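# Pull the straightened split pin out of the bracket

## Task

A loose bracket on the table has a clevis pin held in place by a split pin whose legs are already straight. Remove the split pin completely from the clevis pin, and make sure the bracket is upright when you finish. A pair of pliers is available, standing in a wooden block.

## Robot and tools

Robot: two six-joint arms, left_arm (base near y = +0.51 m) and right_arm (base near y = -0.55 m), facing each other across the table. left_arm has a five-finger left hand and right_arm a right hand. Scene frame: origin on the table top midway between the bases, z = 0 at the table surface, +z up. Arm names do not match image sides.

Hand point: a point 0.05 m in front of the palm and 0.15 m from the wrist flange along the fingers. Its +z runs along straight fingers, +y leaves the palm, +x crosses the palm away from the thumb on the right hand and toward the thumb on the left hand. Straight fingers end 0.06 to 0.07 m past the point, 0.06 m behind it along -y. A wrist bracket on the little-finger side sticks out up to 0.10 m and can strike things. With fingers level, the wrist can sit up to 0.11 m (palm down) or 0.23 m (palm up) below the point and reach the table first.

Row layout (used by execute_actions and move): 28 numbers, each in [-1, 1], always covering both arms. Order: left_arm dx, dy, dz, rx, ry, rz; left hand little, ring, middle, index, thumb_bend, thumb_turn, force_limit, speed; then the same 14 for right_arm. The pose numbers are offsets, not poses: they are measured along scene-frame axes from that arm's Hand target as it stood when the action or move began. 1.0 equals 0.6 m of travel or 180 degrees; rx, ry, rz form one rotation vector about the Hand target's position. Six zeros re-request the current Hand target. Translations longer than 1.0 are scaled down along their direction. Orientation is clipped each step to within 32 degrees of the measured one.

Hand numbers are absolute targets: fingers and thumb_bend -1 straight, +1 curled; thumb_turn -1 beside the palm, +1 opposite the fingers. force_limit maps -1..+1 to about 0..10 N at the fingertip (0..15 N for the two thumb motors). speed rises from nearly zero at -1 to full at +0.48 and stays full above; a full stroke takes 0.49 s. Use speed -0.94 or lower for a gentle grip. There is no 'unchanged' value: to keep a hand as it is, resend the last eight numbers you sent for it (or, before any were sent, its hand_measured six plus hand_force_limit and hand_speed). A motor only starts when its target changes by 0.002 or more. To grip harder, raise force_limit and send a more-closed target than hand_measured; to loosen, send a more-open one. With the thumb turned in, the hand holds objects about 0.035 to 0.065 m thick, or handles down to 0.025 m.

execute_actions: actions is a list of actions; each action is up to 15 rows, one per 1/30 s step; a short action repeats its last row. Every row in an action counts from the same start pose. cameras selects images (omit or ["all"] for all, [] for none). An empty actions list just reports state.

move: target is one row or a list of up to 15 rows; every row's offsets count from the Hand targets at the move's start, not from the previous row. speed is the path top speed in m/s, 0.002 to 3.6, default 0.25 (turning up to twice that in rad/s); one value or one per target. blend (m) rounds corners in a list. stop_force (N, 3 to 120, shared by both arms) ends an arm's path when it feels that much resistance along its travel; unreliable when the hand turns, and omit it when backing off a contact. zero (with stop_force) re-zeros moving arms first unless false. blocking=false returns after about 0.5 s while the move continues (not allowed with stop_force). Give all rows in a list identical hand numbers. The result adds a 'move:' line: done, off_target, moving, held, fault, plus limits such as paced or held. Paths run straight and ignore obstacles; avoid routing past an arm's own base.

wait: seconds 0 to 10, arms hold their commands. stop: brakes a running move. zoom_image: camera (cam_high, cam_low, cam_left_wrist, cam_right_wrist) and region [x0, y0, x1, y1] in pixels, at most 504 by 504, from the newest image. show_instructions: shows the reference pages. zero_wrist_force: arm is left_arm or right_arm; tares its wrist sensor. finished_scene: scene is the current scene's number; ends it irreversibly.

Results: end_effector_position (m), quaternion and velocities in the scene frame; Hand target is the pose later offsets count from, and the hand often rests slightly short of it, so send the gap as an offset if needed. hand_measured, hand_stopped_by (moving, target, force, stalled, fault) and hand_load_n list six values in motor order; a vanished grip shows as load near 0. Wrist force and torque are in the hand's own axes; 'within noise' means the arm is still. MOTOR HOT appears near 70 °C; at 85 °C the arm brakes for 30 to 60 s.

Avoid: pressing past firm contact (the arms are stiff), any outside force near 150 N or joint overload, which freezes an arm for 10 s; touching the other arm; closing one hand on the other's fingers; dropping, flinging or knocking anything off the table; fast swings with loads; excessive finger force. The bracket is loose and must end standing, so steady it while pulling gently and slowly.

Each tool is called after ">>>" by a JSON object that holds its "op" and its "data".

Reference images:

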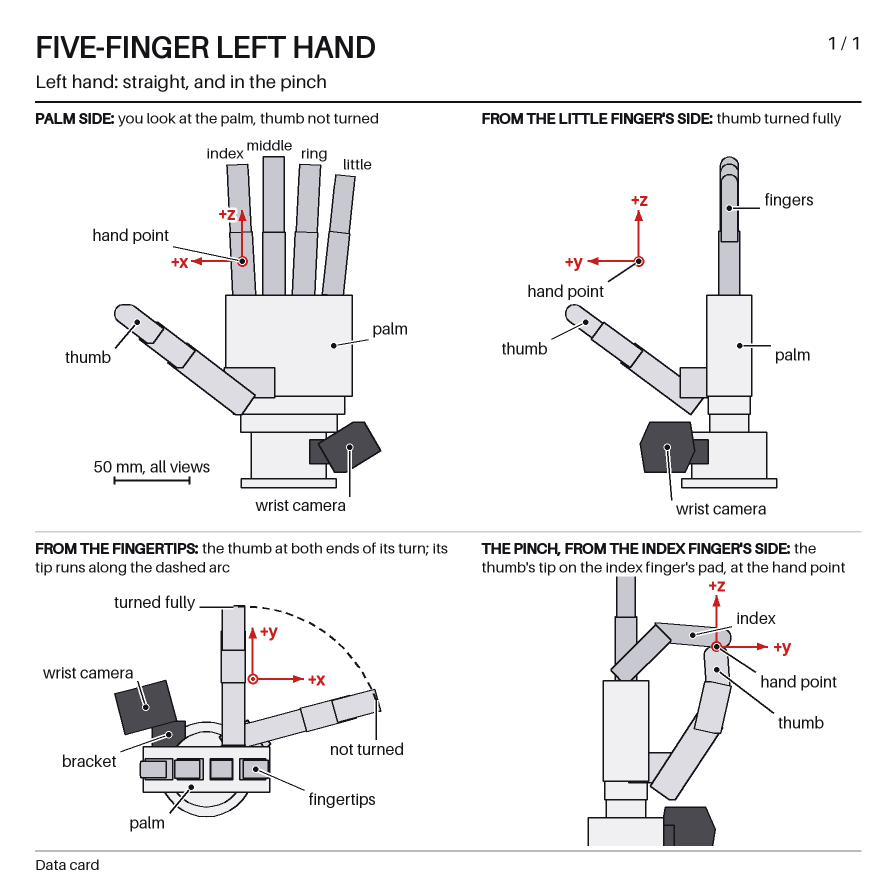

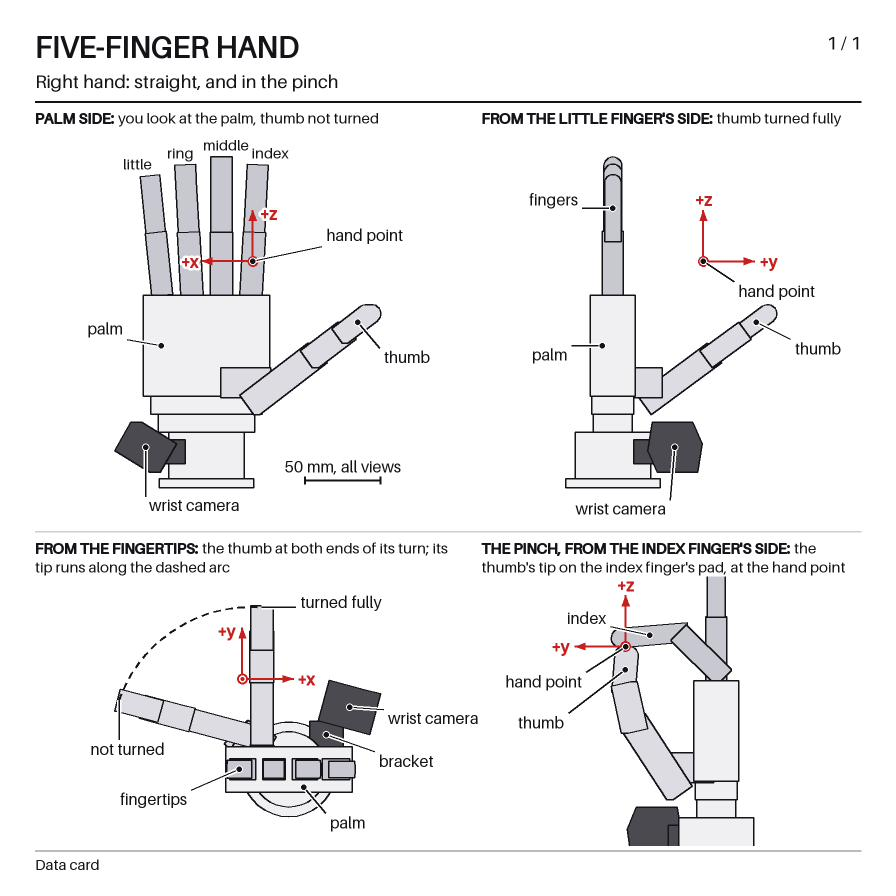

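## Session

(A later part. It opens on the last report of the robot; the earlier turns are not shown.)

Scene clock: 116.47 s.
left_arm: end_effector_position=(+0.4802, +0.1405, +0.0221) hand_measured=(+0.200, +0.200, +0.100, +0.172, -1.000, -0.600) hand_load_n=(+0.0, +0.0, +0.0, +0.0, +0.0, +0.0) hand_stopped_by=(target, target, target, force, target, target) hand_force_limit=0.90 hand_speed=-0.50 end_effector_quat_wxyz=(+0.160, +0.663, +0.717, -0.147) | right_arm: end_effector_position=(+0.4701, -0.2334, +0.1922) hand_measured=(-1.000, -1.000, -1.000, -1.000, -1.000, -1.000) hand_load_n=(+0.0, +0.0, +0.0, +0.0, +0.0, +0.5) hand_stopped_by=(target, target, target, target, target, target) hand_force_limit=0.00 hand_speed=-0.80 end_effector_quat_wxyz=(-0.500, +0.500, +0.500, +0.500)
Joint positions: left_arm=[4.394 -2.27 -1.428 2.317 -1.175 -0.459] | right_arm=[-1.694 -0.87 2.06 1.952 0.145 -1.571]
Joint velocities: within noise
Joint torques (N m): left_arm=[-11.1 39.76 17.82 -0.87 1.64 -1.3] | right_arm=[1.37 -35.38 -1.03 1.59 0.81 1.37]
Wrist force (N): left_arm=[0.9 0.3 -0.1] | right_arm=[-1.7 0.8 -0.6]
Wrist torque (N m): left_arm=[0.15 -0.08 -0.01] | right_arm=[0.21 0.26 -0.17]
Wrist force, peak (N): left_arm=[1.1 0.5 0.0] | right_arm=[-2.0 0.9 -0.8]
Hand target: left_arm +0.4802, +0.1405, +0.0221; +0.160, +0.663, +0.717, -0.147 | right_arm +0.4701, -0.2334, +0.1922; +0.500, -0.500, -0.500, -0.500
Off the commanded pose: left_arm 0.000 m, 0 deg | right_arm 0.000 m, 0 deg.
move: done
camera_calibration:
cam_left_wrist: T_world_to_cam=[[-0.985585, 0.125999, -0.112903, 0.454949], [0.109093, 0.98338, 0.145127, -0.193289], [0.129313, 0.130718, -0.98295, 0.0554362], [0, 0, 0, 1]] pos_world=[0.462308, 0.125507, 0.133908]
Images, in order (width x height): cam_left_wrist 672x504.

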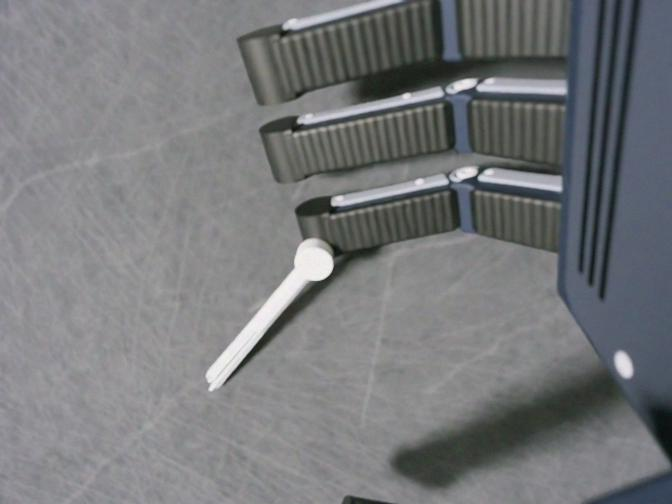

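Now open the index while rising, then rise further.

>>> {"op": "move", "data": {"target": [0,0,0.061,0,0,0,0.2,0.2,0.1,-0.5,-1,-0.6,0.8,-0.8,0,0,0,0,0,0,-1,-1,-1,-1,-1,-1,0,-0.8], "speed": 0.035, "cameras": ["cam_left_wrist","cam_right_wrist"]}}

Scene clock: 118.73 s.
left_arm: end_effector_position=(+0.4802, +0.1405, +0.0585) hand_measured=(+0.200, +0.200, +0.100, -0.500, -1.000, -0.600) hand_load_n=(+0.0, +0.0, +0.5, +0.0, +0.0, +0.0) hand_stopped_by=(target, target, target, target, target, target) hand_force_limit=0.80 hand_speed=-0.80 end_effector_quat_wxyz=(+0.160, +0.663, +0.717, -0.147) | right_arm: end_effector_position=(+0.4701, -0.2334, +0.1922) hand_measured=(-1.000, -1.000, -1.000, -1.000, -1.000, -1.000) hand_load_n=(+0.0, +0.0, +0.0, +0.0, +0.0, +0.0) hand_stopped_by=(target, target, target, target, target, target) hand_force_limit=0.00 hand_speed=-0.80 end_effector_quat_wxyz=(-0.500, +0.500, +0.500, +0.500)
Joint positions: left_arm=[4.394 -2.227 -1.397 2.244 -1.175 -0.459] | right_arm=[-1.694 -0.87 2.06 1.952 0.145 -1.571]
Joint velocities: within noise
Joint torques (N m): left_arm=[-9.49 51.25 24.05 -3.65 1.5 -0.51] | right_arm=[0.5 -35.65 -0.74 1.56 0.85 1.45]
Wrist force (N): left_arm=[1.0 0.3 -0.1] | right_arm=[-1.7 0.9 -0.6]
Wrist torque (N m): left_arm=[0.13 -0.10 0.01] | right_arm=[0.21 0.24 -0.16]
Wrist force, peak (N): left_arm=[1.3 0.1 0.3] | right_arm=[-1.9 0.9 -0.8]
Hand target: left_arm +0.4802, +0.1405, +0.0587; +0.160, +0.663, +0.717, -0.147 | right_arm +0.4701, -0.2334, +0.1922; +0.500, -0.500, -0.500, -0.500
Off the commanded pose: left_arm 0.000 m, 0 deg | right_arm 0.000 m, 0 deg.
move: done
camera_calibration:
cam_left_wrist: T_world_to_cam=[[-0.985585, 0.125999, -0.112903, 0.45907], [0.109093, 0.98338, 0.145127, -0.198586], [0.129313, 0.130718, -0.98295, 0.0913139], [0, 0, 0, 1]] pos_world=[0.462308, 0.125507, 0.170408]
cam_right_wrist: T_world_to_cam=[[0.96188, -0.0205632, 0.272697, -0.512324], [0.223891, -0.513378, -0.828442, -0.0651701], [0.157032, 0.857916, -0.489204, 0.33725], [0, 0, 0, 1]] pos_world=[0.454426, -0.333324, 0.250703]
Images, in order (width x height): cam_left_wrist 672x504, cam_right_wrist 672x504.

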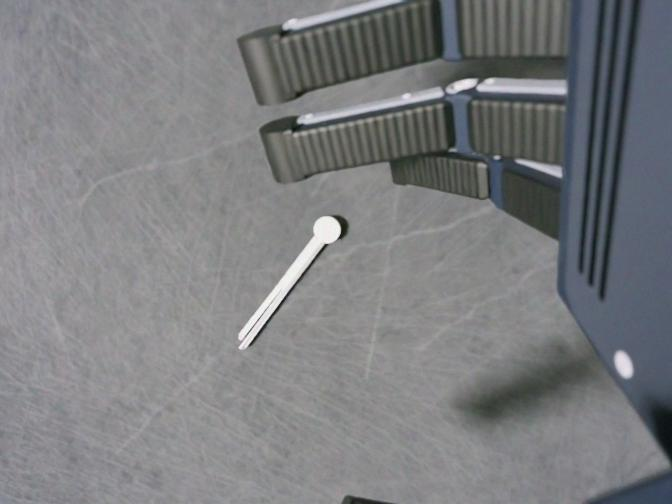

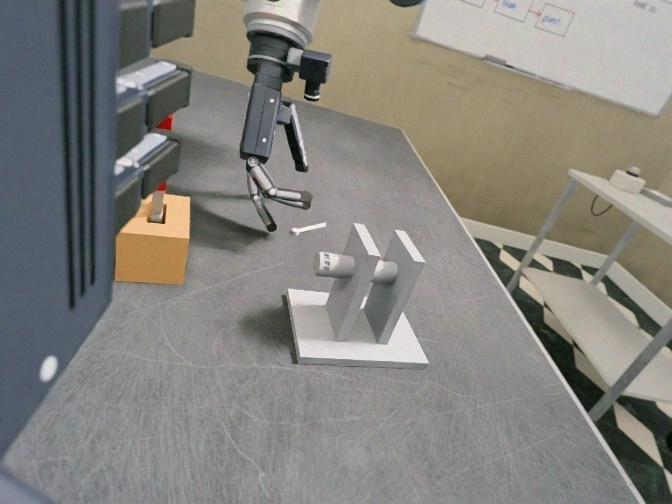

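>>> {"op": "finished_scene", "data": {"scene": 2}}

The scene is finished: the task was done.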